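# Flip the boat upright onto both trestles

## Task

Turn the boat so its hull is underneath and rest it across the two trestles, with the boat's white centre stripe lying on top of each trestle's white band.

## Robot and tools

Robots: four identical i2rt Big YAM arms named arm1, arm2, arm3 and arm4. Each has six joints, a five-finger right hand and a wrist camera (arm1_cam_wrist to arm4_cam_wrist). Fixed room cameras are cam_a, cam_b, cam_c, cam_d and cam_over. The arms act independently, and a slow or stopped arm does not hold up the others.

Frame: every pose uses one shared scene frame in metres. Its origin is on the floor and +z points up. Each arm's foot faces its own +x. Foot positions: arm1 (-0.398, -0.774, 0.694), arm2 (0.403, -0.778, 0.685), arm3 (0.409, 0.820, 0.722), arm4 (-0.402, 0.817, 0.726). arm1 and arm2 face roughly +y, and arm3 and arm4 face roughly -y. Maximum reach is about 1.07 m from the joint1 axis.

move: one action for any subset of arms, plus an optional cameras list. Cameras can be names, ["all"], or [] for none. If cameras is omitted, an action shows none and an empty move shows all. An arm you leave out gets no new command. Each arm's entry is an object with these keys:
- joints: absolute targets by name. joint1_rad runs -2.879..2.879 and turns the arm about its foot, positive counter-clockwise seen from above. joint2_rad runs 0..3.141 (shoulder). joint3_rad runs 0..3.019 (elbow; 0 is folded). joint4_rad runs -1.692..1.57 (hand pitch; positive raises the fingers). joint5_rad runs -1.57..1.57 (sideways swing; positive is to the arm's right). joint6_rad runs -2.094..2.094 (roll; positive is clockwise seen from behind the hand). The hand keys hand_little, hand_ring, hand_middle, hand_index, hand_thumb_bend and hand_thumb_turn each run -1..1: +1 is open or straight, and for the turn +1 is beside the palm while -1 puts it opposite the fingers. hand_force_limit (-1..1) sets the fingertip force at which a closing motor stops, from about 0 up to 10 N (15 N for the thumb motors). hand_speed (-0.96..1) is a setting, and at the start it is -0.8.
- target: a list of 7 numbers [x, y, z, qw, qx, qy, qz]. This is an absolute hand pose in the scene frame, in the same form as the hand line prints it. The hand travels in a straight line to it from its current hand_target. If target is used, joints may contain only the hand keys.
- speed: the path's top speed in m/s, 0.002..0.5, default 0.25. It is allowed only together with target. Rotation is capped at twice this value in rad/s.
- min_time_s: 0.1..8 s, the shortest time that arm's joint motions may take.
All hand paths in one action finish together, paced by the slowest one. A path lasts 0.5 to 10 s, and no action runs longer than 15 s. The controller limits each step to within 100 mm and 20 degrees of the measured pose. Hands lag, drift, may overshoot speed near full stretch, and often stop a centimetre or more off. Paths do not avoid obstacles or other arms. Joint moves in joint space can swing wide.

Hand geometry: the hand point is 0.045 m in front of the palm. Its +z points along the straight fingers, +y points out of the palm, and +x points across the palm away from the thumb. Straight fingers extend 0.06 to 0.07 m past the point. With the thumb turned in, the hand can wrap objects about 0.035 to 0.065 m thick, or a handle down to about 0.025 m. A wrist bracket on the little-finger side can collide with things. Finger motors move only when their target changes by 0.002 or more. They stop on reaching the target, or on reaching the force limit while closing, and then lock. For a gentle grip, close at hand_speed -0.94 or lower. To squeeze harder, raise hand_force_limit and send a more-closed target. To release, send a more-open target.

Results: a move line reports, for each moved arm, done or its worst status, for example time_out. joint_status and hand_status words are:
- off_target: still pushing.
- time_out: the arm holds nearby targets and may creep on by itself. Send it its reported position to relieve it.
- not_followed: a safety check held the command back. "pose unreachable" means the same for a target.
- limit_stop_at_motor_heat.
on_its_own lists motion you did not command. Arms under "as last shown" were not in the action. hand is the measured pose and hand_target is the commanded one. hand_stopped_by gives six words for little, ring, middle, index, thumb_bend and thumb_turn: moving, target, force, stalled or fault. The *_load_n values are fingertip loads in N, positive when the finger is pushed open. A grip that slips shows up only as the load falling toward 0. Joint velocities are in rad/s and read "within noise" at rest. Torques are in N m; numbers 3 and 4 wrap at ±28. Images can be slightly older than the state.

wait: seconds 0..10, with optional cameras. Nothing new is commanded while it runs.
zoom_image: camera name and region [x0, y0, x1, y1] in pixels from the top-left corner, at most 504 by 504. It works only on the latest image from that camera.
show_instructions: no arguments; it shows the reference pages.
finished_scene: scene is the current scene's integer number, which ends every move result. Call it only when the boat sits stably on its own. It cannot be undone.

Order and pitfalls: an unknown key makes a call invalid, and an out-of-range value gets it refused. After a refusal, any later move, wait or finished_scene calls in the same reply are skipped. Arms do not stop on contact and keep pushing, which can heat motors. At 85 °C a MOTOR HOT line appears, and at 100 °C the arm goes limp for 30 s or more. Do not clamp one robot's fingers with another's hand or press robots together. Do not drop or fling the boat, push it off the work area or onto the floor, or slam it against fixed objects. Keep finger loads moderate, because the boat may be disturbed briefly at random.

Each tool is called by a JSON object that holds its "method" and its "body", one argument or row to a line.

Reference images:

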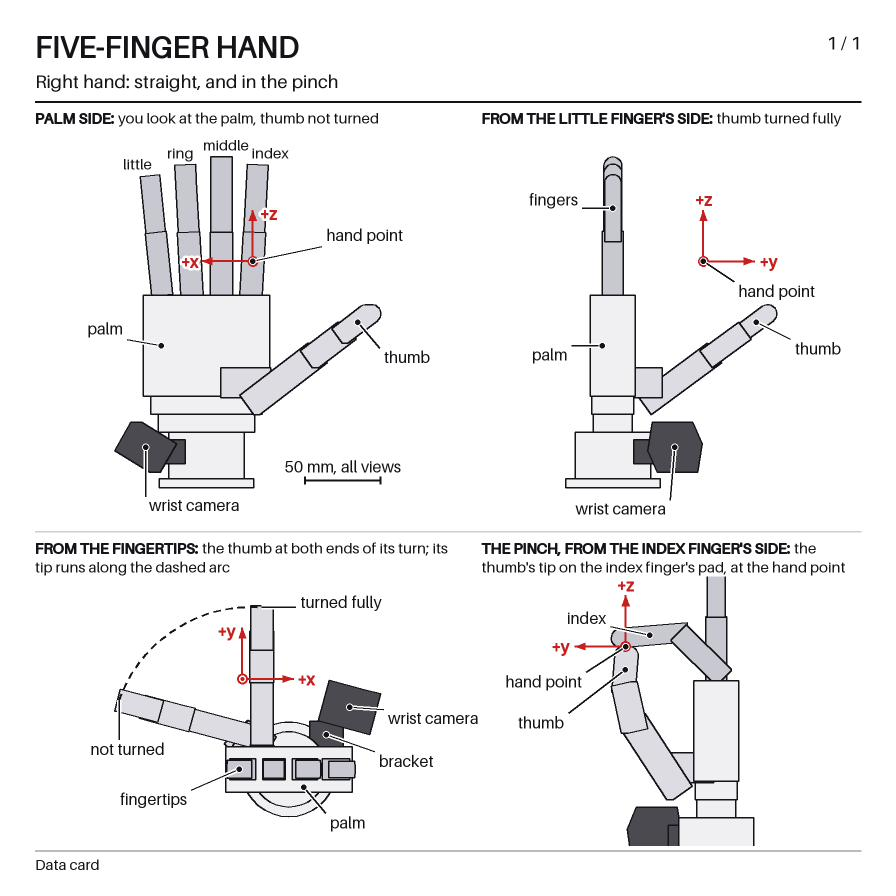

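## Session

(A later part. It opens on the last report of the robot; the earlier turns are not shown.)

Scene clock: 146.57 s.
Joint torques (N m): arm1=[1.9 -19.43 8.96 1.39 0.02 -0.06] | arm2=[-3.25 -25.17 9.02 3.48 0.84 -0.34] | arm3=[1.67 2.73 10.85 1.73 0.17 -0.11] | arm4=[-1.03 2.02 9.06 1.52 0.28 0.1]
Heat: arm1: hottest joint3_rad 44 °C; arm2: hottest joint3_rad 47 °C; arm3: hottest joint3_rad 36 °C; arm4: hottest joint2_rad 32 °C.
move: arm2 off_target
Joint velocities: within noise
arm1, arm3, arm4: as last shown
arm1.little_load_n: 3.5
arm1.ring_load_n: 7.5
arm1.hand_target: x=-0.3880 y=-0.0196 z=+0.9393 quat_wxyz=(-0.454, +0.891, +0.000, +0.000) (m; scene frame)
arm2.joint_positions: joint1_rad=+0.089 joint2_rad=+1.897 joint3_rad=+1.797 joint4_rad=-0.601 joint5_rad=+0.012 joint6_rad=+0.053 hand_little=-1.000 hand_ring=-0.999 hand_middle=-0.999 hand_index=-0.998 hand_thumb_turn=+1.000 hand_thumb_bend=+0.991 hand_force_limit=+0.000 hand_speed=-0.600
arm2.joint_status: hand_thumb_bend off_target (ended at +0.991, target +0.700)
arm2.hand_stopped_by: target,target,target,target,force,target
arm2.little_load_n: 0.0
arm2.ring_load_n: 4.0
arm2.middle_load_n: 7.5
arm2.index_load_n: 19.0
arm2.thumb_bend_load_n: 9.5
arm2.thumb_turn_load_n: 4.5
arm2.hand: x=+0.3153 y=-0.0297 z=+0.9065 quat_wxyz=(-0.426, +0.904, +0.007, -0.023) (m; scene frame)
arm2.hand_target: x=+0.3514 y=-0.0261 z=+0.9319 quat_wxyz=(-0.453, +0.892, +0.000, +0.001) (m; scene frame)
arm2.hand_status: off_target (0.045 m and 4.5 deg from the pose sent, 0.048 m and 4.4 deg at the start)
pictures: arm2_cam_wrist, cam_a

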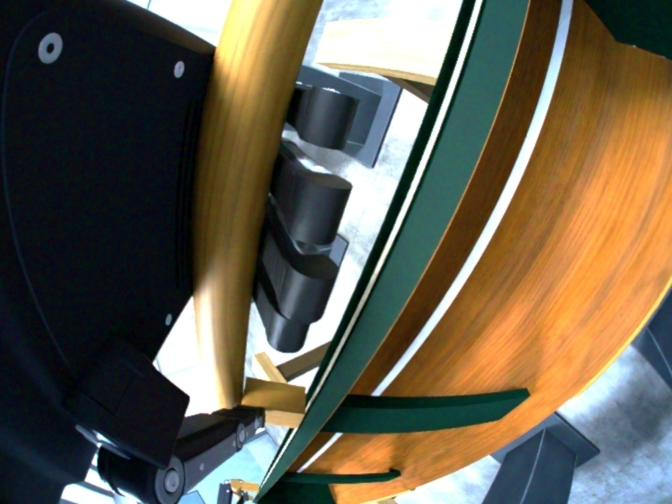

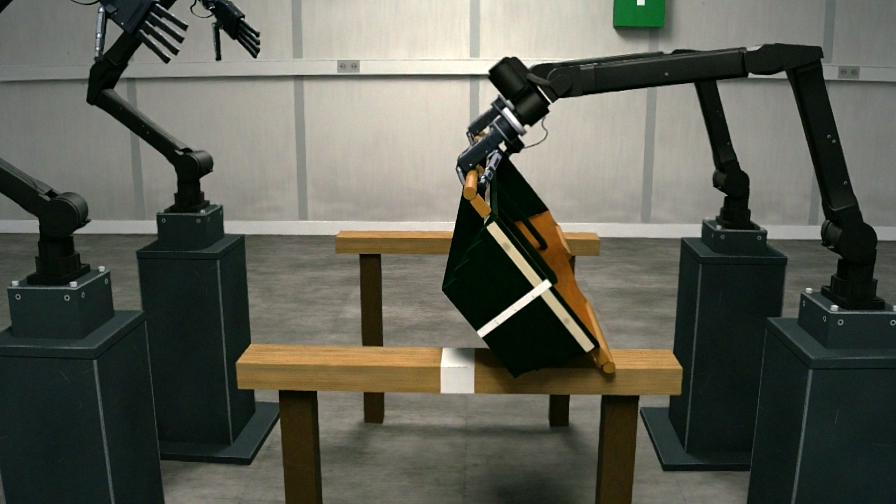

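{"method": "move", "body": {
  "arm1": {"target": [-0.388, -0.06, 0.975, 0.454, -0.891, 0, 0], "speed": 0.05},
  "arm2": {"target": [0.335, -0.065, 0.967, 0.454, -0.891, 0, 0], "speed": 0.05, "joints": {"hand_thumb_bend": 1}},
  "cameras": ["arm2_cam_wrist", "cam_a"]
}}

Scene clock: 148.63 s.
Joint torques (N m): arm1=[2.55 -21.71 9.78 0.58 -0.04 0] | arm2=[-0.97 -27.99 10.06 2.04 1.71 -0.18] | arm3=[1.61 2.73 10.84 1.73 0.17 -0.11] | arm4=[-1.38 2.2 8.8 1.73 0.28 0.07]
Heat: arm1: hottest joint3_rad 44 °C; arm2: hottest joint3_rad 46 °C; arm3: hottest joint3_rad 36 °C; arm4: hottest joint2_rad 32 °C.
move: arm1 off_target; arm2 off_target
Joint velocities: within noise
arm1.joint_positions: joint1_rad=-0.070 joint2_rad=+1.834 joint3_rad=+1.723 joint4_rad=-0.593 joint5_rad=-0.041 joint6_rad=-0.034 hand_little=-0.999 hand_ring=-0.999 hand_middle=-0.999 hand_index=-0.999 hand_thumb_turn=+1.000 hand_thumb_bend=+1.000 hand_force_limit=+0.000 hand_speed=-0.600
arm1.joint_status: not commanded
arm1.hand_stopped_by: target,target,target,target,target,target
arm1.little_load_n: 11.5
arm1.ring_load_n: 18.0
arm1.middle_load_n: 17.5
arm1.index_load_n: 13.0
arm1.thumb_bend_load_n: 0.0
arm1.thumb_turn_load_n: 0.0
arm1.hand: x=-0.3860 y=-0.0450 z=+0.9154 quat_wxyz=(-0.423, +0.906, -0.007, -0.003) (m; scene frame)
arm1.hand_target: x=-0.3881 y=-0.0592 z=+0.9727 quat_wxyz=(-0.454, +0.891, +0.000, +0.000) (m; scene frame)
arm1.hand_status: off_target (0.061 m and 4.0 deg from the pose sent, 0.078 m and 2.0 deg at the start)
arm2.joint_positions: joint1_rad=+0.092 joint2_rad=+1.830 joint3_rad=+1.716 joint4_rad=-0.619 joint5_rad=+0.016 joint6_rad=+0.054 hand_little=-1.000 hand_ring=-0.998 hand_middle=-0.998 hand_index=-0.998 hand_thumb_turn=+1.000 hand_thumb_bend=+1.001 hand_force_limit=+0.000 hand_speed=-0.600
arm2.joint_status: all done
arm2.hand_stopped_by: target,target,target,target,target,target
arm2.little_load_n: 0.0
arm2.ring_load_n: 11.0
arm2.middle_load_n: 13.0
arm2.index_load_n: 22.0
arm2.thumb_bend_load_n: 3.5
arm2.thumb_turn_load_n: 4.0
arm2.hand: x=+0.3160 y=-0.0603 z=+0.9077 quat_wxyz=(-0.413, +0.911, +0.007, -0.022) (m; scene frame)
arm2.hand_target: x=+0.3343 y=-0.0657 z=+0.9655 quat_wxyz=(-0.453, +0.891, -0.001, +0.000) (m; scene frame)
arm2.hand_status: off_target (0.062 m and 5.9 deg from the pose sent, 0.073 m and 4.5 deg at the start)
arm3, arm4: as last shown
pictures: arm2_cam_wrist, cam_a

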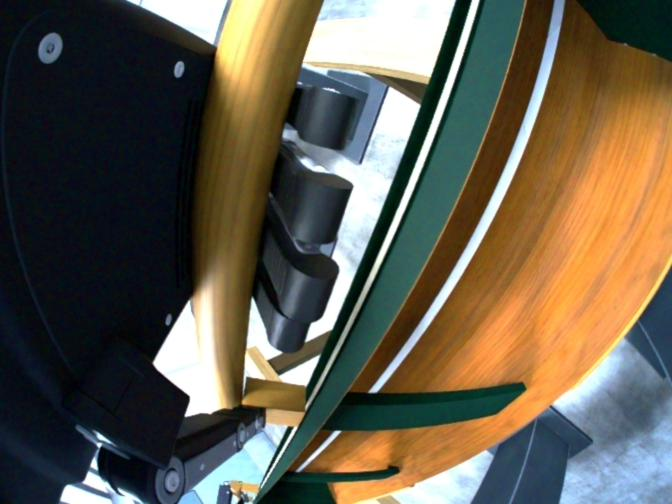

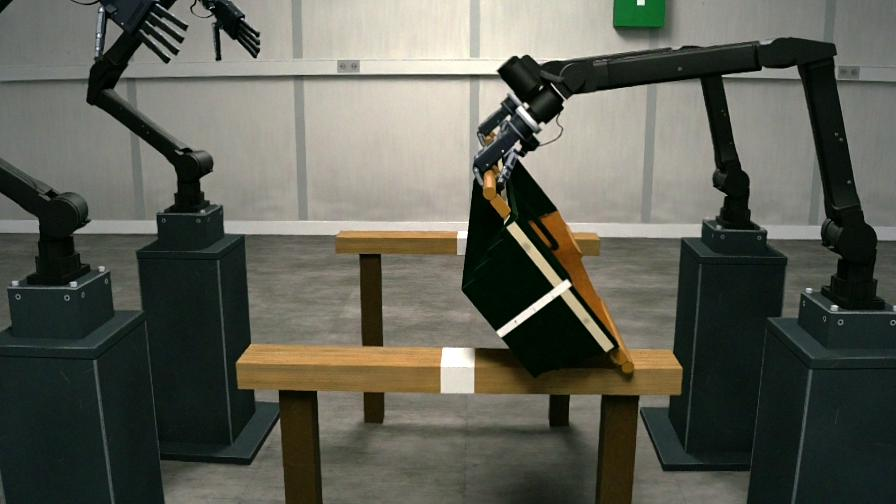

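{"method": "move", "body": {
  "arm1": {"target": [-0.388, -0.035, 0.930, 0.4226, -0.9063, 0, 0], "speed": 0.05},
  "arm2": {"target": [0.318, -0.040, 0.922, 0.4226, -0.9063, 0, 0], "speed": 0.05},
  "cameras": ["arm2_cam_wrist", "cam_a", "cam_b"]
}}

Scene clock: 150.97 s.
Joint torques (N m): arm1=[1.96 -14.92 14.2 0.4 0.13 -0.03] | arm2=[1.32 -18.08 15.34 2.02 2.01 -0.03] | arm3=[1.61 2.67 10.85 1.73 0.16 -0.11] | arm4=[-1.03 2.43 8.95 1.51 0.3 0.02]
Heat: arm1: hottest joint3_rad 43 °C; arm2: hottest joint3_rad 46 °C; arm3: hottest joint3_rad 36 °C; arm4: hottest joint2_rad 32 °C.
move: arm1 off_target; arm2 off_target
Joint velocities: within noise
arm1.joint_positions: joint1_rad=-0.070 joint2_rad=+1.841 joint3_rad=+1.733 joint4_rad=-0.615 joint5_rad=-0.041 joint6_rad=-0.034 hand_little=-0.999 hand_ring=-0.998 hand_middle=-0.998 hand_index=-0.999 hand_thumb_turn=+1.000 hand_thumb_bend=+1.000 hand_force_limit=+0.000 hand_speed=-0.600
arm1.joint_status: not commanded
arm1.hand_stopped_by: target,target,target,target,target,target
arm1.little_load_n: 12.0
arm1.ring_load_n: 19.0
arm1.middle_load_n: 19.0
arm1.index_load_n: 14.0
arm1.thumb_bend_load_n: 0.0
arm1.thumb_turn_load_n: 0.0
arm1.hand: x=-0.3861 y=-0.0466 z=+0.9127 quat_wxyz=(-0.415, +0.910, -0.007, -0.004) (m; scene frame)
arm1.hand_target: x=-0.3881 y=-0.0359 z=+0.9299 quat_wxyz=(-0.423, +0.906, +0.000, +0.000) (m; scene frame)
arm1.hand_status: off_target (0.021 m and 1.3 deg from the pose sent, 0.018 m and 0.9 deg at the start)
arm2.joint_positions: joint1_rad=+0.094 joint2_rad=+1.838 joint3_rad=+1.731 joint4_rad=-0.649 joint5_rad=+0.022 joint6_rad=+0.057 hand_little=-1.000 hand_ring=-0.998 hand_middle=-0.998 hand_index=-0.998 hand_thumb_turn=+1.000 hand_thumb_bend=+1.001 hand_force_limit=+0.000 hand_speed=-0.600
arm2.joint_status: not commanded
arm2.hand_stopped_by: target,target,target,target,target,target
arm2.little_load_n: 0.5
arm2.ring_load_n: 13.5
arm2.middle_load_n: 14.0
arm2.index_load_n: 21.0
arm2.thumb_bend_load_n: 4.0
arm2.thumb_turn_load_n: 3.0
arm2.hand: x=+0.3155 y=-0.0622 z=+0.9055 quat_wxyz=(-0.402, +0.915, +0.006, -0.019) (m; scene frame)
arm2.hand_target: x=+0.3181 y=-0.0418 z=+0.9222 quat_wxyz=(-0.423, +0.906, +0.000, -0.001) (m; scene frame)
arm2.hand_status: off_target (0.028 m and 3.4 deg from the pose sent, 0.025 m and 2.9 deg at the start)
arm3, arm4: as last shown
pictures: arm2_cam_wrist, cam_a, cam_b

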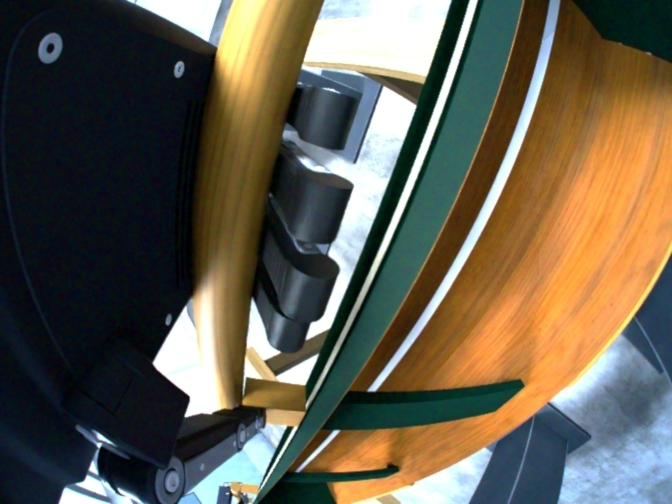

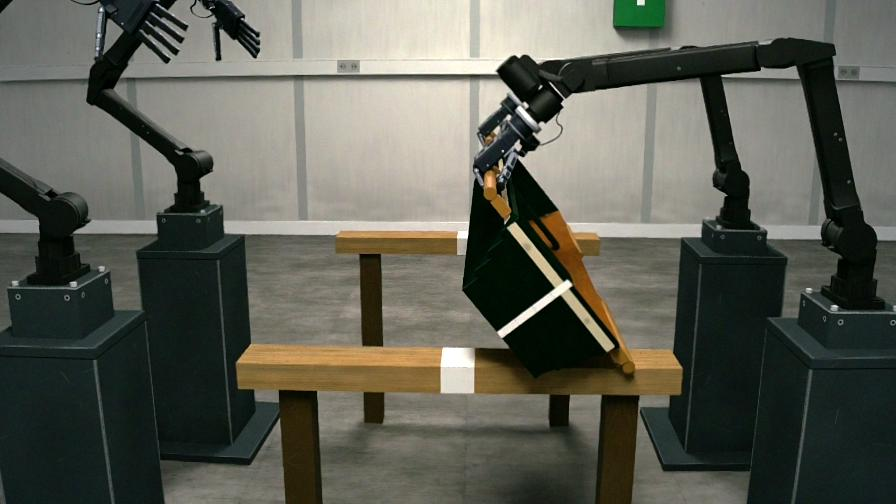

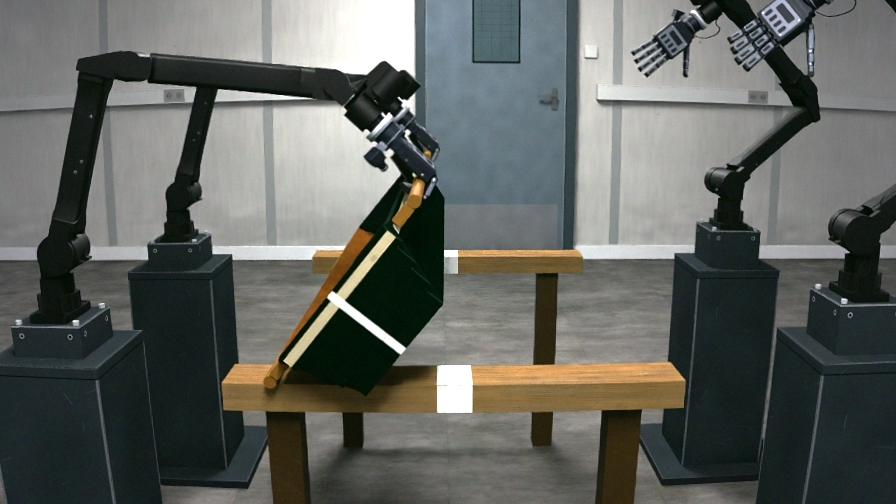

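{"method": "move", "body": {
  "arm1": {"target": [-0.388, -0.040, 0.940, 0.4226, -0.9063, 0, 0], "speed": 0.05},
  "arm2": {"joints": {"hand_little": -0.7, "hand_ring": -0.7, "hand_middle": -0.7, "hand_index": -0.7, "hand_speed": -0.8}},
  "cameras": ["arm2_cam_wrist", "cam_a"]
}}

Scene clock: 152.87 s.
Joint torques (N m): arm1=[2.61 -16.73 13.83 -0.05 0.07 0] | arm2=[0.09 -18.78 14.5 2.37 0.83 0.09] | arm3=[1.61 2.67 10.82 1.73 0.17 -0.11] | arm4=[-1.49 2.9 8.95 1.73 0.29 0.05]
Heat: arm1: hottest joint3_rad 43 °C; arm2: hottest joint3_rad 46 °C; arm3: hottest joint3_rad 36 °C; arm4: hottest joint2_rad 32 °C.
move: arm1 off_target; arm2 done
Joint velocities: within noise
arm1.joint_positions: joint1_rad=-0.070 joint2_rad=+1.845 joint3_rad=+1.740 joint4_rad=-0.621 joint5_rad=-0.041 joint6_rad=-0.034 hand_little=-0.999 hand_ring=-0.998 hand_middle=-0.998 hand_index=-0.999 hand_thumb_turn=+1.000 hand_thumb_bend=+1.000 hand_force_limit=+0.000 hand_speed=-0.600
arm1.joint_status: not commanded
arm1.hand_stopped_by: target,target,target,target,target,target
arm1.little_load_n: 11.5
arm1.ring_load_n: 19.0
arm1.middle_load_n: 18.5
arm1.index_load_n: 14.0
arm1.thumb_bend_load_n: 0.0
arm1.thumb_turn_load_n: 0.0
arm1.hand: x=-0.3860 y=-0.0457 z=+0.9128 quat_wxyz=(-0.414, +0.910, -0.007, -0.004) (m; scene frame)
arm1.hand_target: x=-0.3881 y=-0.0409 z=+0.9397 quat_wxyz=(-0.423, +0.906, +0.000, +0.000) (m; scene frame)
arm1.hand_status: off_target (0.028 m and 1.5 deg from the pose sent, 0.028 m and 1.3 deg at the start)
arm2.joint_positions: joint1_rad=+0.102 joint2_rad=+1.838 joint3_rad=+1.741 joint4_rad=-0.654 joint5_rad=+0.050 joint6_rad=+0.047 hand_little=-0.700 hand_ring=-0.700 hand_middle=-0.700 hand_index=-0.700 hand_thumb_turn=+0.999 hand_thumb_bend=+1.000 hand_force_limit=+0.000 hand_speed=-0.800
arm2.joint_status: all done
arm2.hand_stopped_by: target,target,target,target,target,target
arm2.little_load_n: 0.0
arm2.ring_load_n: 0.0
arm2.middle_load_n: 0.0
arm2.index_load_n: 0.0
arm2.thumb_bend_load_n: 1.0
arm2.thumb_turn_load_n: -3.0
arm2.hand: x=+0.3157 y=-0.0608 z=+0.9088 quat_wxyz=(-0.405, +0.914, +0.009, -0.006) (m; scene frame)
arm2.hand_target: x=+0.3180 y=-0.0418 z=+0.9222 quat_wxyz=(-0.423, +0.906, +0.000, -0.001) (m; scene frame)
arm2.hand_status: not commanded
arm3, arm4: as last shown
arm4.little_load_n: -0.5
pictures: arm2_cam_wrist, cam_a

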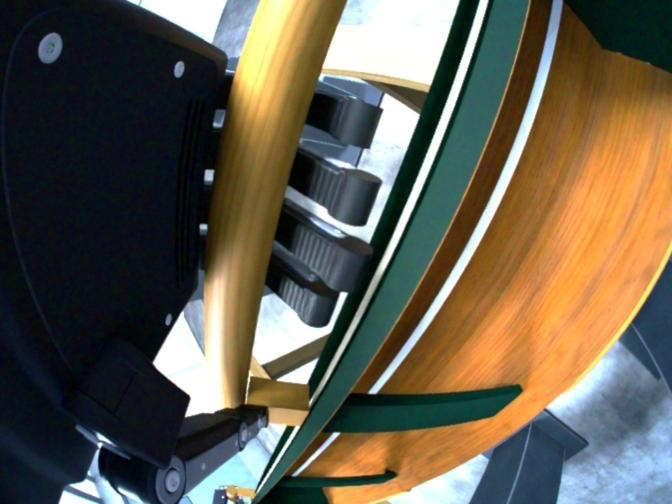

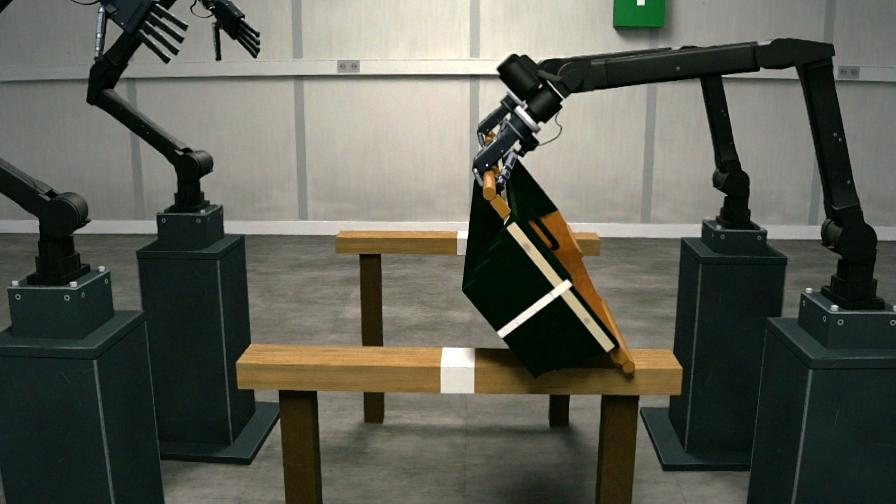

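{"method": "move", "body": {
  "arm2": {"target": [0.352, -0.044, 0.924, 0.4226, -0.9063, 0, 0], "speed": 0.05},
  "cameras": ["arm2_cam_wrist", "cam_a"]
}}

Scene clock: 154.40 s.
Joint torques (N m): arm1=[2.67 -16.15 13.53 0.12 0.09 0.02] | arm2=[-1.14 -19.25 13.03 2.32 0.33 -0.05] | arm3=[1.55 2.67 10.82 1.72 0.17 -0.11] | arm4=[-1.26 1.67 8.81 1.72 0.27 0.1]
Heat: arm1: hottest joint3_rad 43 °C; arm2: hottest joint3_rad 46 °C; arm3: hottest joint3_rad 36 °C; arm4: hottest joint2_rad 32 °C.
move: arm2 off_target
Joint velocities: within noise
arm1, arm3, arm4: as last shown
arm1.joint_positions: joint1_rad=-0.070 joint2_rad=+1.845 joint3_rad=+1.742 joint4_rad=-0.628 joint5_rad=-0.040 joint6_rad=-0.034 hand_little=-0.999 hand_ring=-0.998 hand_middle=-0.998 hand_index=-0.999 hand_thumb_turn=+1.000 hand_thumb_bend=+1.000 hand_force_limit=+0.000 hand_speed=-0.600
arm1.little_load_n: 12.0
arm1.hand: x=-0.3860 y=-0.0468 z=+0.9126 quat_wxyz=(-0.411, +0.912, -0.007, -0.004) (m; scene frame)
arm1.hand_target: x=-0.3881 y=-0.0409 z=+0.9398 quat_wxyz=(-0.423, +0.906, +0.000, +0.000) (m; scene frame)
arm2.joint_positions: joint1_rad=+0.067 joint2_rad=+1.838 joint3_rad=+1.741 joint4_rad=-0.654 joint5_rad=+0.021 joint6_rad=+0.022 hand_little=-0.700 hand_ring=-0.700 hand_middle=-0.700 hand_index=-0.700 hand_thumb_turn=+1.000 hand_thumb_bend=+1.000 hand_force_limit=+0.000 hand_speed=-0.800
arm2.joint_status: not commanded
arm2.hand_stopped_by: target,target,target,target,target,target
arm2.little_load_n: 0.0
arm2.ring_load_n: 0.0
arm2.middle_load_n: 0.0
arm2.index_load_n: 0.0
arm2.thumb_bend_load_n: 0.5
arm2.thumb_turn_load_n: -1.5
arm2.hand: x=+0.3369 y=-0.0595 z=+0.9087 quat_wxyz=(-0.404, +0.914, +0.009, -0.007) (m; scene frame)
arm2.hand_target: x=+0.3522 y=-0.0452 z=+0.9241 quat_wxyz=(-0.423, +0.906, +0.000, +0.000) (m; scene frame)
arm2.hand_status: off_target (0.027 m and 2.7 deg from the pose sent, 0.043 m and 2.5 deg at the start)
arm4.little_load_n: 0.0
pictures: arm2_cam_wrist, cam_a

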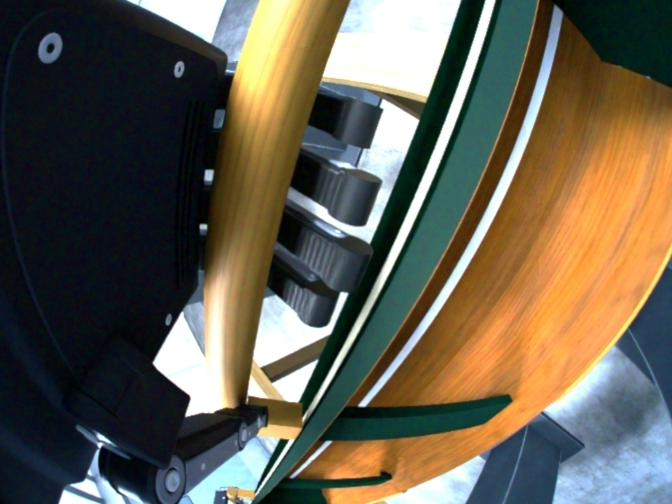

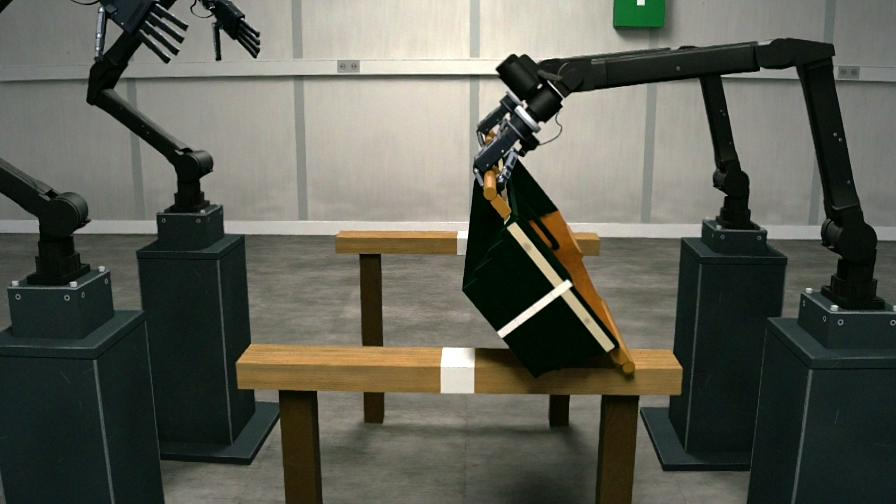

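{"method": "move", "body": {
  "arm2": {"target": [0.385, -0.046, 0.930, 0.4226, -0.9063, 0, 0], "speed": 0.05},
  "cameras": ["arm2_cam_wrist"]
}}

Scene clock: 155.87 s.
Joint torques (N m): arm1=[2.37 -15.68 13.83 0.13 0.08 -0.06] | arm2=[-2.26 -20.78 13.67 1.83 0.37 0.01] | arm3=[1.61 2.67 10.82 1.76 0.17 -0.11] | arm4=[-1.79 2.43 8.81 1.74 0.25 0.08]
Heat: arm1: hottest joint3_rad 44 °C; arm2: hottest joint3_rad 46 °C; arm3: hottest joint3_rad 36 °C; arm4: hottest joint2_rad 32 °C.
move: arm2 off_target
Joint velocities: within noise
arm1, arm3, arm4: as last shown
arm1.ring_load_n: 19.5
arm1.middle_load_n: 19.0
arm1.hand_target: x=-0.3880 y=-0.0408 z=+0.9398 quat_wxyz=(-0.424, +0.906, +0.000, +0.000) (m; scene frame)
arm2.joint_positions: joint1_rad=+0.022 joint2_rad=+1.838 joint3_rad=+1.741 joint4_rad=-0.654 joint5_rad=-0.018 joint6_rad=-0.013 hand_little=-0.700 hand_ring=-0.700 hand_middle=-0.700 hand_index=-0.700 hand_thumb_turn=+1.000 hand_thumb_bend=+1.000 hand_force_limit=+0.000 hand_speed=-0.800
arm2.joint_status: not commanded
arm2.hand_stopped_by: target,target,target,target,target,target
arm2.little_load_n: 0.0
arm2.ring_load_n: 0.0
arm2.middle_load_n: 0.0
arm2.index_load_n: 0.0
arm2.thumb_bend_load_n: 0.5
arm2.thumb_turn_load_n: -1.5
arm2.hand: x=+0.3636 y=-0.0590 z=+0.9086 quat_wxyz=(-0.404, +0.914, +0.013, -0.009) (m; scene frame)
arm2.hand_target: x=+0.3850 y=-0.0474 z=+0.9300 quat_wxyz=(-0.423, +0.906, +0.000, +0.000) (m; scene frame)
arm2.hand_status: off_target (0.033 m and 2.9 deg from the pose sent, 0.054 m and 2.7 deg at the start)
pictures: arm2_cam_wrist

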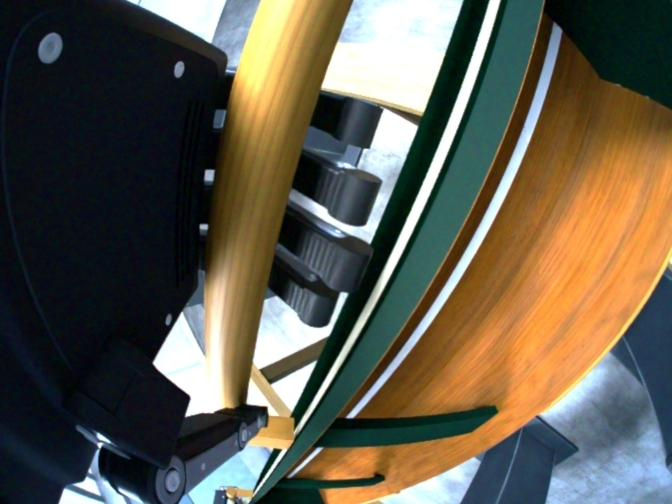

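{"method": "move", "body": {
  "arm2": {"target": [0.366, -0.040, 0.930, 0.4226, -0.9063, 0, 0], "speed": 0.05, "joints": {"hand_little": -0.98, "hand_ring": -0.98, "hand_middle": -0.98, "hand_index": -0.98, "hand_speed": -0.85}}
}}

{"method": "move", "body": {
  "arm1": {"joints": {"hand_little": -0.85, "hand_ring": -0.85, "hand_middle": -0.85, "hand_index": -0.85, "hand_speed": -0.8}}
}}

{"method": "move", "body": {
  "arm1": {"joints": {"hand_little": -0.98, "hand_ring": -0.98, "hand_middle": -0.98, "hand_index": -0.98, "hand_speed": -0.85}},
  "cameras": ["arm1_cam_wrist", "arm2_cam_wrist", "cam_a"]
}}

Scene clock: 157.63 s.
Joint torques (N m): arm1=[2.67 -16.5 13.61 0.16 0.09 -0.03] | arm2=[0.67 -19.78 15.24 1.78 0.48 0.08] | arm3=[1.55 2.73 10.85 1.73 0.17 -0.11] | arm4=[-1.14 2.08 8.72 1.87 0.3 0.08]
Heat: arm1: hottest joint3_rad 44 °C; arm2: hottest joint3_rad 46 °C; arm3: hottest joint3_rad 36 °C; arm4: hottest joint2_rad 32 °C.
move: arm2 off_target
Joint velocities: within noise
arm1: as last shown
arm1.joint_positions: joint1_rad=-0.070 joint2_rad=+1.845 joint3_rad=+1.742 joint4_rad=-0.629 joint5_rad=-0.040 joint6_rad=-0.034 hand_little=-0.999 hand_ring=-0.998 hand_middle=-0.998 hand_index=-0.999 hand_thumb_turn=+1.000 hand_thumb_bend=+1.000 hand_force_limit=+0.000 hand_speed=-0.600
arm1.little_load_n: 11.0
arm1.ring_load_n: 18.0
arm1.middle_load_n: 18.0
arm1.index_load_n: 13.0
arm1.thumb_turn_load_n: -0.5
arm1.hand: x=-0.3860 y=-0.0471 z=+0.9125 quat_wxyz=(-0.411, +0.912, -0.007, -0.004) (m; scene frame)
arm1.hand_target: x=-0.3881 y=-0.0409 z=+0.9396 quat_wxyz=(-0.423, +0.906, +0.000, +0.000) (m; scene frame)
arm2.joint_positions: joint1_rad=+0.025 joint2_rad=+1.844 joint3_rad=+1.741 joint4_rad=-0.657 joint5_rad=+0.000 joint6_rad=-0.005 hand_little=-0.980 hand_ring=-0.980 hand_middle=-0.980 hand_index=-0.980 hand_thumb_turn=+1.000 hand_thumb_bend=+1.000 hand_force_limit=+0.000 hand_speed=-0.850
arm2.joint_status: all done
arm2.hand_stopped_by: target,target,target,target,target,target
arm2.little_load_n: 0.0
arm2.ring_load_n: 1.5
arm2.middle_load_n: 0.0
arm2.index_load_n: 0.0
arm2.thumb_bend_load_n: 0.5
arm2.thumb_turn_load_n: -1.0
arm2.hand: x=+0.3645 y=-0.0587 z=+0.9033 quat_wxyz=(-0.400, +0.917, +0.007, -0.003) (m; scene frame)
arm2.hand_target: x=+0.3660 y=-0.0419 z=+0.9303 quat_wxyz=(-0.423, +0.906, +0.000, +0.000) (m; scene frame)
arm2.hand_status: off_target (0.033 m and 3.0 deg from the pose sent, 0.029 m and 2.9 deg at the start)
arm3.joint_positions: joint1_rad=-0.095 joint2_rad=+0.617 joint3_rad=+1.417 joint4_rad=-1.504 joint5_rad=+0.251 joint6_rad=-0.983 hand_little=+1.000 hand_ring=+1.000 hand_middle=+1.000 hand_index=+1.000 hand_thumb_turn=+1.000 hand_thumb_bend=+1.000 hand_force_limit=+0.000 hand_speed=-0.800
arm3.joint_status: not commanded
arm3.hand_stopped_by: target,target,target,target,target,target
arm3.little_load_n: 0.0
arm3.ring_load_n: 0.0
arm3.middle_load_n: 0.0
arm3.index_load_n: 0.0
arm3.thumb_bend_load_n: 0.0
arm3.thumb_turn_load_n: 0.0
arm3.hand: x=+0.3032 y=+0.6545 z=+1.1895 quat_wxyz=(+0.311, +0.326, -0.844, +0.292) (m; scene frame)
arm3.hand_target: x=+0.3031 y=+0.6548 z=+1.1998 quat_wxyz=(+0.317, +0.322, -0.839, +0.303) (m; scene frame)
arm3.hand_status: not commanded
arm4.joint_positions: joint1_rad=+0.249 joint2_rad=+0.620 joint3_rad=+1.390 joint4_rad=-1.453 joint5_rad=+0.283 joint6_rad=-1.394 hand_little=+1.000 hand_ring=+1.000 hand_middle=+1.000 hand_index=+1.000 hand_thumb_turn=+1.000 hand_thumb_bend=+1.000 hand_force_limit=+0.000 hand_speed=-0.800
arm4.joint_status: not commanded
arm4.hand_stopped_by: target,target,target,target,target,target
arm4.little_load_n: 0.0
arm4.ring_load_n: 0.5
arm4.middle_load_n: 0.0
arm4.index_load_n: 0.0
arm4.thumb_bend_load_n: 0.0
arm4.thumb_turn_load_n: 0.0
arm4.hand: x=-0.4551 y=+0.6060 z=+1.2122 quat_wxyz=(+0.343, +0.611, -0.654, +0.285) (m; scene frame)
arm4.hand_target: x=-0.4552 y=+0.6064 z=+1.2231 quat_wxyz=(+0.349, +0.605, -0.651, +0.296) (m; scene frame)
arm4.hand_status: not commanded
pictures: none

Scene clock: 158.40 s.
Joint torques (N m): arm1=[3.19 -16.56 13.41 0.61 0.09 0.04] | arm2=[-0.15 -19.66 15.2 1.68 0.47 0.12] | arm3=[1.67 2.78 10.82 1.73 0.17 -0.11] | arm4=[-1.32 1.79 8.59 1.78 0.26 0.08]
Heat: arm1: hottest joint3_rad 44 °C; arm2: hottest joint3_rad 46 °C; arm3: hottest joint3_rad 36 °C; arm4: hottest joint2_rad 32 °C.
move: arm1 done
Joint velocities: within noise
arm1.joint_positions: joint1_rad=-0.070 joint2_rad=+1.845 joint3_rad=+1.747 joint4_rad=-0.639 joint5_rad=-0.040 joint6_rad=-0.033 hand_little=-0.850 hand_ring=-0.850 hand_middle=-0.850 hand_index=-0.850 hand_thumb_turn=+1.000 hand_thumb_bend=+1.000 hand_force_limit=+0.000 hand_speed=-0.800
arm1.joint_status: all done
arm1.hand_stopped_by: target,target,target,target,target,target
arm1.little_load_n: 0.0
arm1.ring_load_n: 0.0
arm1.middle_load_n: 0.0
arm1.index_load_n: 0.0
arm1.thumb_bend_load_n: 0.0
arm1.thumb_turn_load_n: 0.0
arm1.hand: x=-0.3860 y=-0.0481 z=+0.9134 quat_wxyz=(-0.408, +0.913, -0.008, -0.004) (m; scene frame)
arm1.hand_target: x=-0.3881 y=-0.0408 z=+0.9398 quat_wxyz=(-0.423, +0.906, +0.000, +0.000) (m; scene frame)
arm1.hand_status: not commanded
arm2, arm3, arm4: as last shown
arm2.joint_positions: joint1_rad=+0.025 joint2_rad=+1.844 joint3_rad=+1.741 joint4_rad=-0.658 joint5_rad=+0.002 joint6_rad=-0.003 hand_little=-0.980 hand_ring=-0.980 hand_middle=-0.980 hand_index=-0.980 hand_thumb_turn=+1.000 hand_thumb_bend=+1.000 hand_force_limit=+0.000 hand_speed=-0.850
arm2.thumb_bend_load_n: 0.0
arm2.hand: x=+0.3647 y=-0.0587 z=+0.9033 quat_wxyz=(-0.400, +0.917, +0.006, -0.003) (m; scene frame)
arm2.hand_target: x=+0.3661 y=-0.0419 z=+0.9303 quat_wxyz=(-0.423, +0.906, +0.000, +0.000) (m; scene frame)
arm4.ring_load_n: 0.0
pictures: none

Scene clock: 159.07 s.
Joint torques (N m): arm1=[2.9 -16.38 13.31 0.4 0.09 -0.01] | arm2=[0.5 -20.31 15.47 1.59 0.42 0.11] | arm3=[1.61 2.67 10.82 1.73 0.17 -0.11] | arm4=[-1.55 2.08 8.95 1.74 0.21 0.12]
Heat: arm1: hottest joint3_rad 44 °C; arm2: hottest joint3_rad 46 °C; arm3: hottest joint3_rad 36 °C; arm4: hottest joint2_rad 32 °C.
move: arm1 off_target
Joint velocities: within noise
arm1.joint_positions: joint1_rad=-0.070 joint2_rad=+1.845 joint3_rad=+1.747 joint4_rad=-0.638 joint5_rad=-0.040 joint6_rad=-0.033 hand_little=-0.973 hand_ring=-0.959 hand_middle=-0.959 hand_index=-0.959 hand_thumb_turn=+1.000 hand_thumb_bend=+1.000 hand_force_limit=+0.000 hand_speed=-0.850
arm1.joint_status: hand_ring off_target (ended at -0.959, target -0.980); hand_middle off_target (ended at -0.959, target -0.980); hand_index off_target (ended at -0.959, target -0.980); the others done
arm1.hand_stopped_by: force,force,force,force,target,target
arm1.little_load_n: 5.5
arm1.ring_load_n: 7.0
arm1.middle_load_n: 6.5
arm1.index_load_n: 5.0
arm1.thumb_bend_load_n: -0.5
arm1.thumb_turn_load_n: -0.5
arm1.hand: x=-0.3859 y=-0.0477 z=+0.9135 quat_wxyz=(-0.409, +0.913, -0.008, -0.004) (m; scene frame)
arm1.hand_target: x=-0.3881 y=-0.0409 z=+0.9398 quat_wxyz=(-0.424, +0.906, +0.000, +0.000) (m; scene frame)
arm1.hand_status: not commanded
arm2, arm3, arm4: as last shown
arm2.joint_positions: joint1_rad=+0.025 joint2_rad=+1.844 joint3_rad=+1.741 joint4_rad=-0.659 joint5_rad=+0.002 joint6_rad=-0.003 hand_little=-0.980 hand_ring=-0.980 hand_middle=-0.980 hand_index=-0.980 hand_thumb_turn=+1.000 hand_thumb_bend=+1.000 hand_force_limit=+0.000 hand_speed=-0.850
arm2.ring_load_n: 1.0
arm2.thumb_bend_load_n: 0.5
arm2.hand: x=+0.3647 y=-0.0589 z=+0.9031 quat_wxyz=(-0.399, +0.917, +0.006, -0.003) (m; scene frame)
arm2.hand_target: x=+0.3662 y=-0.0419 z=+0.9303 quat_wxyz=(-0.423, +0.906, +0.000, +0.000) (m; scene frame)
pictures: arm1_cam_wrist, arm2_cam_wrist, cam_a

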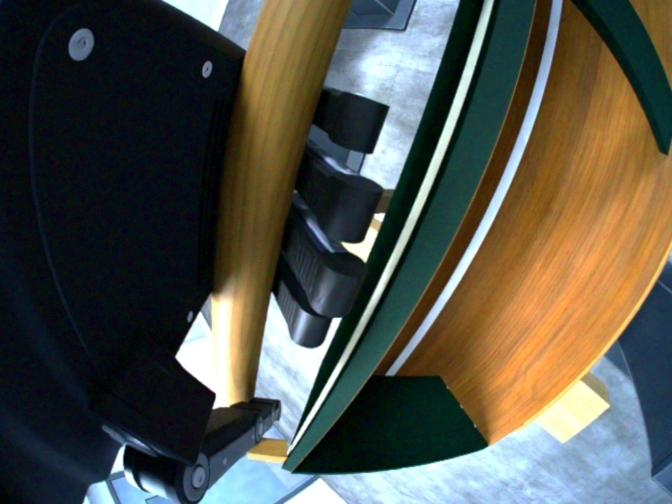

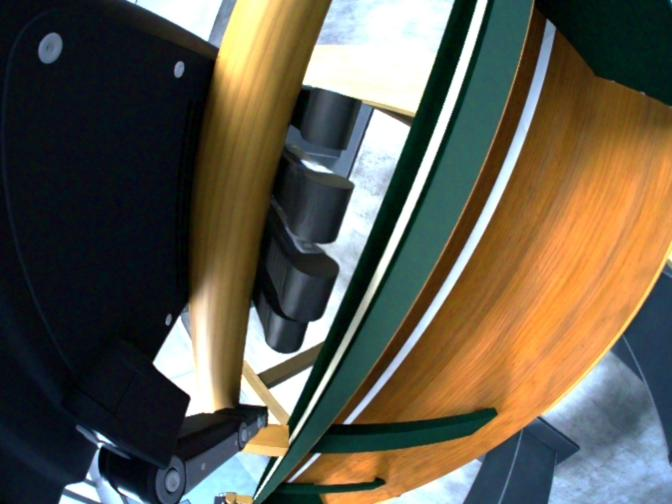

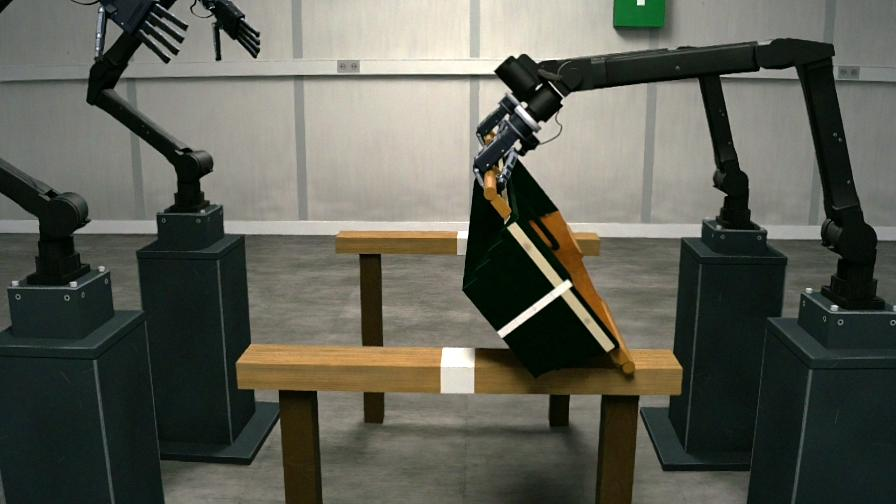

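{"method": "move", "body": {
  "arm1": {"target": [-0.388, 0.036, 0.910, 0.4695, -0.8829, 0, 0], "speed": 0.06},
  "arm2": {"target": [0.366, 0.030, 0.902, 0.4695, -0.8829, 0, 0], "speed": 0.06},
  "cameras": ["arm1_cam_wrist", "arm2_cam_wrist", "cam_a", "cam_c"]
}}

Scene clock: 162.00 s.
Joint torques (N m): arm1=[2.78 -17.26 13.9 1.65 0.02 -0.01] | arm2=[-0.32 -20.48 15.49 2.65 0.14 0.02] | arm3=[1.55 2.78 10.84 1.73 0.17 -0.11] | arm4=[-2.26 2.55 8.79 1.87 0.25 0.07]
Heat: arm1: hottest joint3_rad 45 °C; arm2: hottest joint3_rad 46 °C; arm3: hottest joint3_rad 36 °C; arm4: hottest joint2_rad 32 °C.
move: arm1 off_target; arm2 off_target
Joint velocities: within noise
arm1.joint_positions: joint1_rad=-0.068 joint2_rad=+1.986 joint3_rad=+1.860 joint4_rad=-0.518 joint5_rad=-0.040 joint6_rad=-0.028 hand_little=-0.973 hand_ring=-0.959 hand_middle=-0.959 hand_index=-0.959 hand_thumb_turn=+1.000 hand_thumb_bend=+1.000 hand_force_limit=+0.000 hand_speed=-0.850
arm1.joint_status: not commanded
arm1.hand_stopped_by: force,force,force,force,target,target
arm1.little_load_n: 2.0
arm1.ring_load_n: 3.0
arm1.middle_load_n: 2.5
arm1.index_load_n: 2.0
arm1.thumb_bend_load_n: 0.0
arm1.thumb_turn_load_n: 0.0
arm1.hand: x=-0.3842 y=+0.0181 z=+0.8921 quat_wxyz=(-0.450, +0.893, -0.008, -0.003) (m; scene frame)
arm1.hand_target: x=-0.3881 y=+0.0344 z=+0.9103 quat_wxyz=(-0.470, +0.883, +0.000, +0.000) (m; scene frame)
arm1.hand_status: off_target (0.026 m and 2.7 deg from the pose sent, 0.084 m and 7.8 deg at the start)
arm2.joint_positions: joint1_rad=+0.025 joint2_rad=+1.975 joint3_rad=+1.838 joint4_rad=-0.529 joint5_rad=+0.009 joint6_rad=+0.005 hand_little=-0.980 hand_ring=-0.980 hand_middle=-0.980 hand_index=-0.980 hand_thumb_turn=+1.000 hand_thumb_bend=+1.000 hand_force_limit=+0.000 hand_speed=-0.850
arm2.joint_status: not commanded
arm2.hand_stopped_by: target,target,target,target,target,target
arm2.little_load_n: 0.0
arm2.ring_load_n: 1.0
arm2.middle_load_n: 0.5
arm2.index_load_n: 0.5
arm2.thumb_bend_load_n: 0.0
arm2.thumb_turn_load_n: -0.5
arm2.hand: x=+0.3647 y=+0.0051 z=+0.8822 quat_wxyz=(-0.443, +0.897, +0.001, -0.002) (m; scene frame)
arm2.hand_target: x=+0.3662 y=+0.0275 z=+0.9022 quat_wxyz=(-0.470, +0.883, +0.000, +0.000) (m; scene frame)
arm2.hand_status: off_target (0.032 m and 3.4 deg from the pose sent, 0.089 m and 9.0 deg at the start)
arm3, arm4: as last shown
pictures: arm1_cam_wrist, arm2_cam_wrist, cam_a, cam_c

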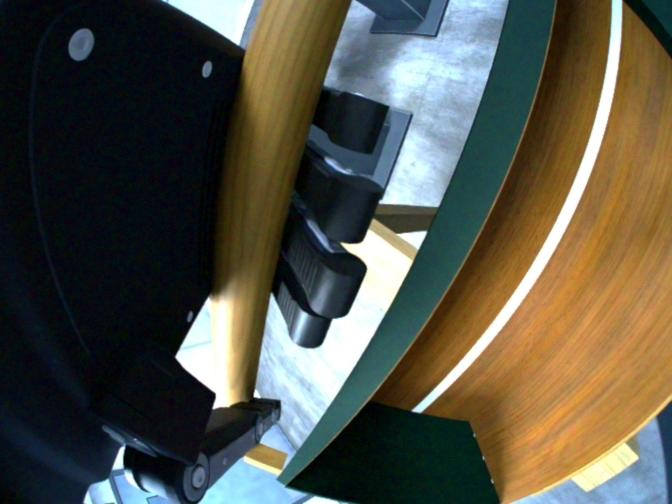

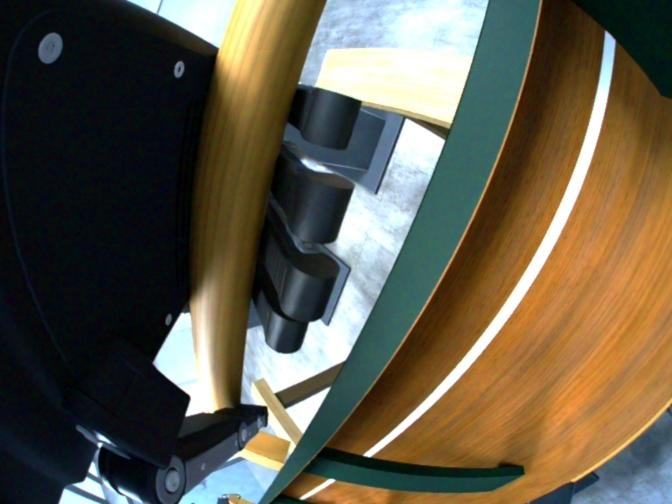

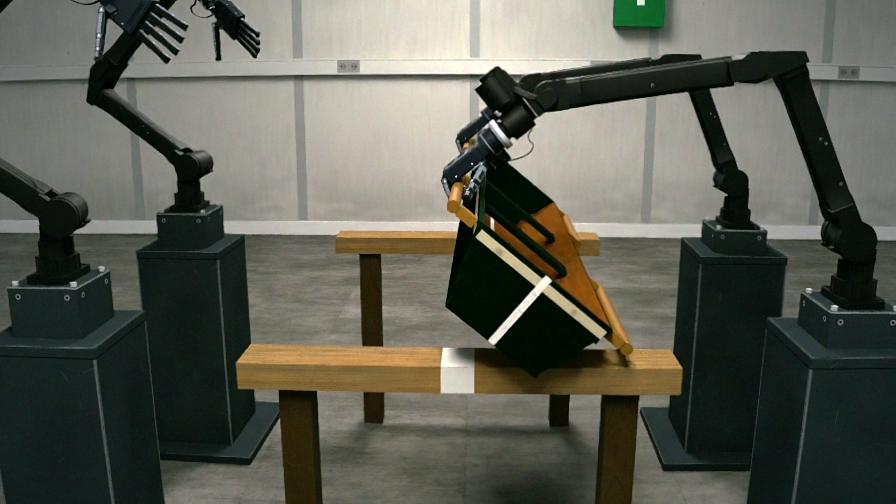

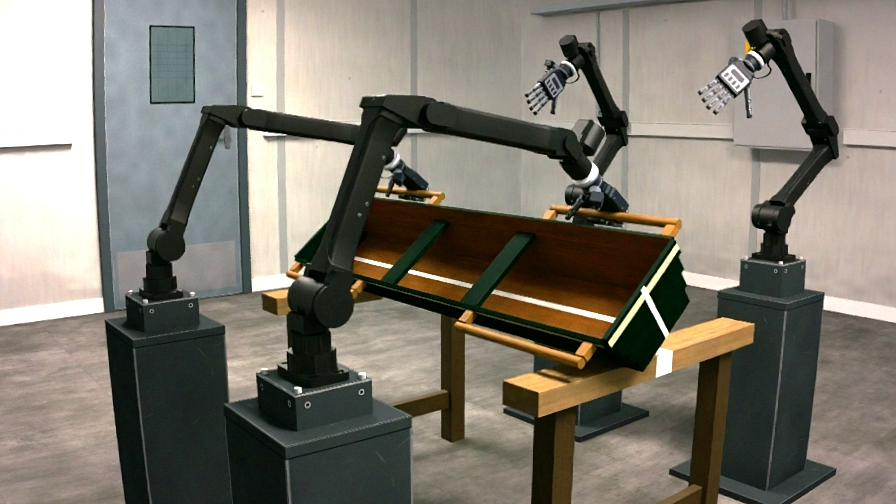

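{"method": "move", "body": {
  "arm1": {"target": [-0.388, 0.110, 0.852, 0.5, -0.866, 0, 0], "speed": 0.06},
  "arm2": {"target": [0.366, 0.104, 0.844, 0.5, -0.866, 0, 0], "speed": 0.06},
  "cameras": ["arm1_cam_wrist", "arm2_cam_wrist", "cam_a", "cam_c"]
}}

Scene clock: 164.57 s.
Joint torques (N m): arm1=[2.43 -18.37 13.45 1.44 0.05 -0.04] | arm2=[0.62 -23 14.63 2.93 0.08 -0.03] | arm3=[1.67 2.78 10.84 1.72 0.17 -0.11] | arm4=[-1.61 2.61 8.72 1.81 0.24 0.16]
Heat: arm1: hottest joint3_rad 45 °C; arm2: hottest joint3_rad 46 °C; arm3: hottest joint3_rad 36 °C; arm4: hottest joint2_rad 32 °C.
move: arm1 off_target; arm2 off_target
Joint velocities: within noise
arm1.joint_positions: joint1_rad=-0.064 joint2_rad=+2.197 joint3_rad=+2.037 joint4_rad=-0.394 joint5_rad=-0.040 joint6_rad=-0.023 hand_little=-0.973 hand_ring=-0.959 hand_middle=-0.959 hand_index=-0.959 hand_thumb_turn=+1.000 hand_thumb_bend=+1.000 hand_force_limit=+0.000 hand_speed=-0.850
arm1.joint_status: not commanded
arm1.hand_stopped_by: force,force,force,force,target,target
arm1.little_load_n: 2.5
arm1.ring_load_n: 3.0
arm1.middle_load_n: 2.5
arm1.index_load_n: 2.0
arm1.thumb_bend_load_n: 0.0
arm1.thumb_turn_load_n: 0.0
arm1.hand: x=-0.3835 y=+0.0967 z=+0.8440 quat_wxyz=(-0.490, +0.872, -0.008, -0.003) (m; scene frame)
arm1.hand_target: x=-0.3882 y=+0.1090 z=+0.8521 quat_wxyz=(-0.501, +0.866, +0.000, +0.000) (m; scene frame)
arm1.hand_status: off_target (0.016 m and 1.7 deg from the pose sent, 0.100 m and 6.6 deg at the start)
arm2.joint_positions: joint1_rad=+0.025 joint2_rad=+2.183 joint3_rad=+2.010 joint4_rad=-0.411 joint5_rad=+0.009 joint6_rad=+0.005 hand_little=-0.980 hand_ring=-0.979 hand_middle=-0.980 hand_index=-0.980 hand_thumb_turn=+1.000 hand_thumb_bend=+1.000 hand_force_limit=+0.000 hand_speed=-0.850
arm2.joint_status: not commanded
arm2.hand_stopped_by: target,target,target,target,target,target
arm2.little_load_n: 0.5
arm2.ring_load_n: 3.5
arm2.middle_load_n: 3.0
arm2.index_load_n: 3.0
arm2.thumb_bend_load_n: 0.0
arm2.thumb_turn_load_n: 0.0
arm2.hand: x=+0.3635 y=+0.0825 z=+0.8344 quat_wxyz=(-0.480, +0.877, +0.000, -0.002) (m; scene frame)
arm2.hand_target: x=+0.3662 y=+0.1019 z=+0.8442 quat_wxyz=(-0.500, +0.866, +0.000, +0.000) (m; scene frame)
arm2.hand_status: off_target (0.024 m and 2.7 deg from the pose sent, 0.106 m and 7.4 deg at the start)
arm3, arm4: as last shown
pictures: arm1_cam_wrist, arm2_cam_wrist, cam_a, cam_c

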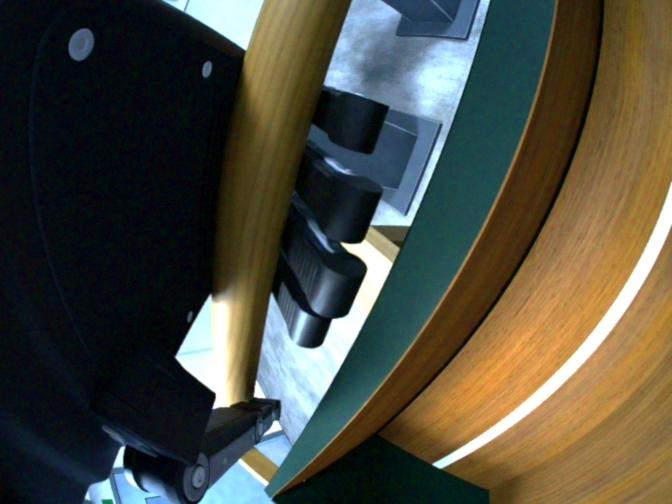

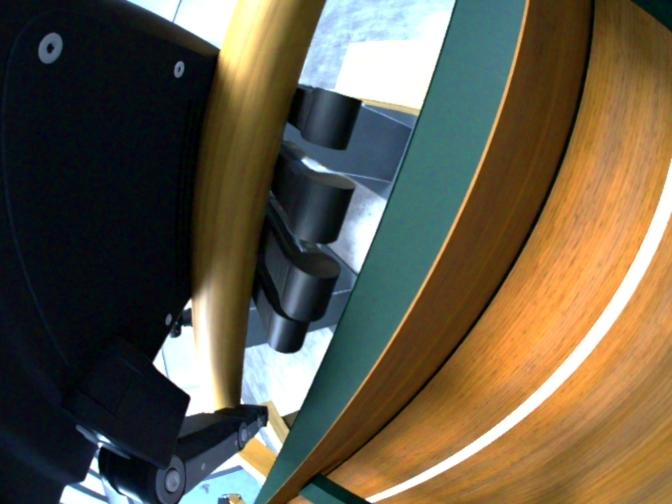

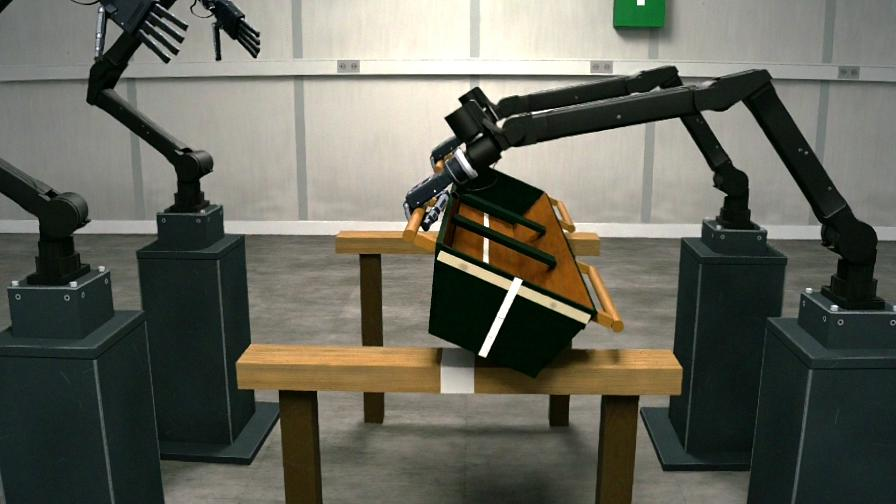

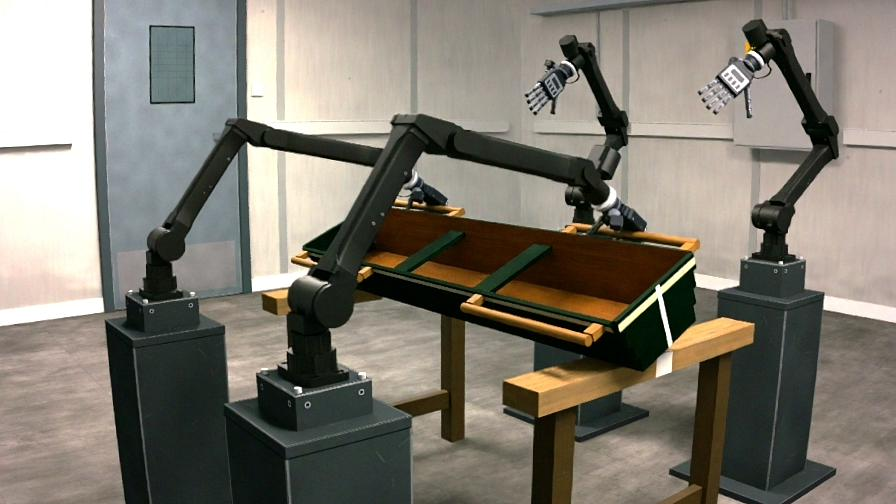

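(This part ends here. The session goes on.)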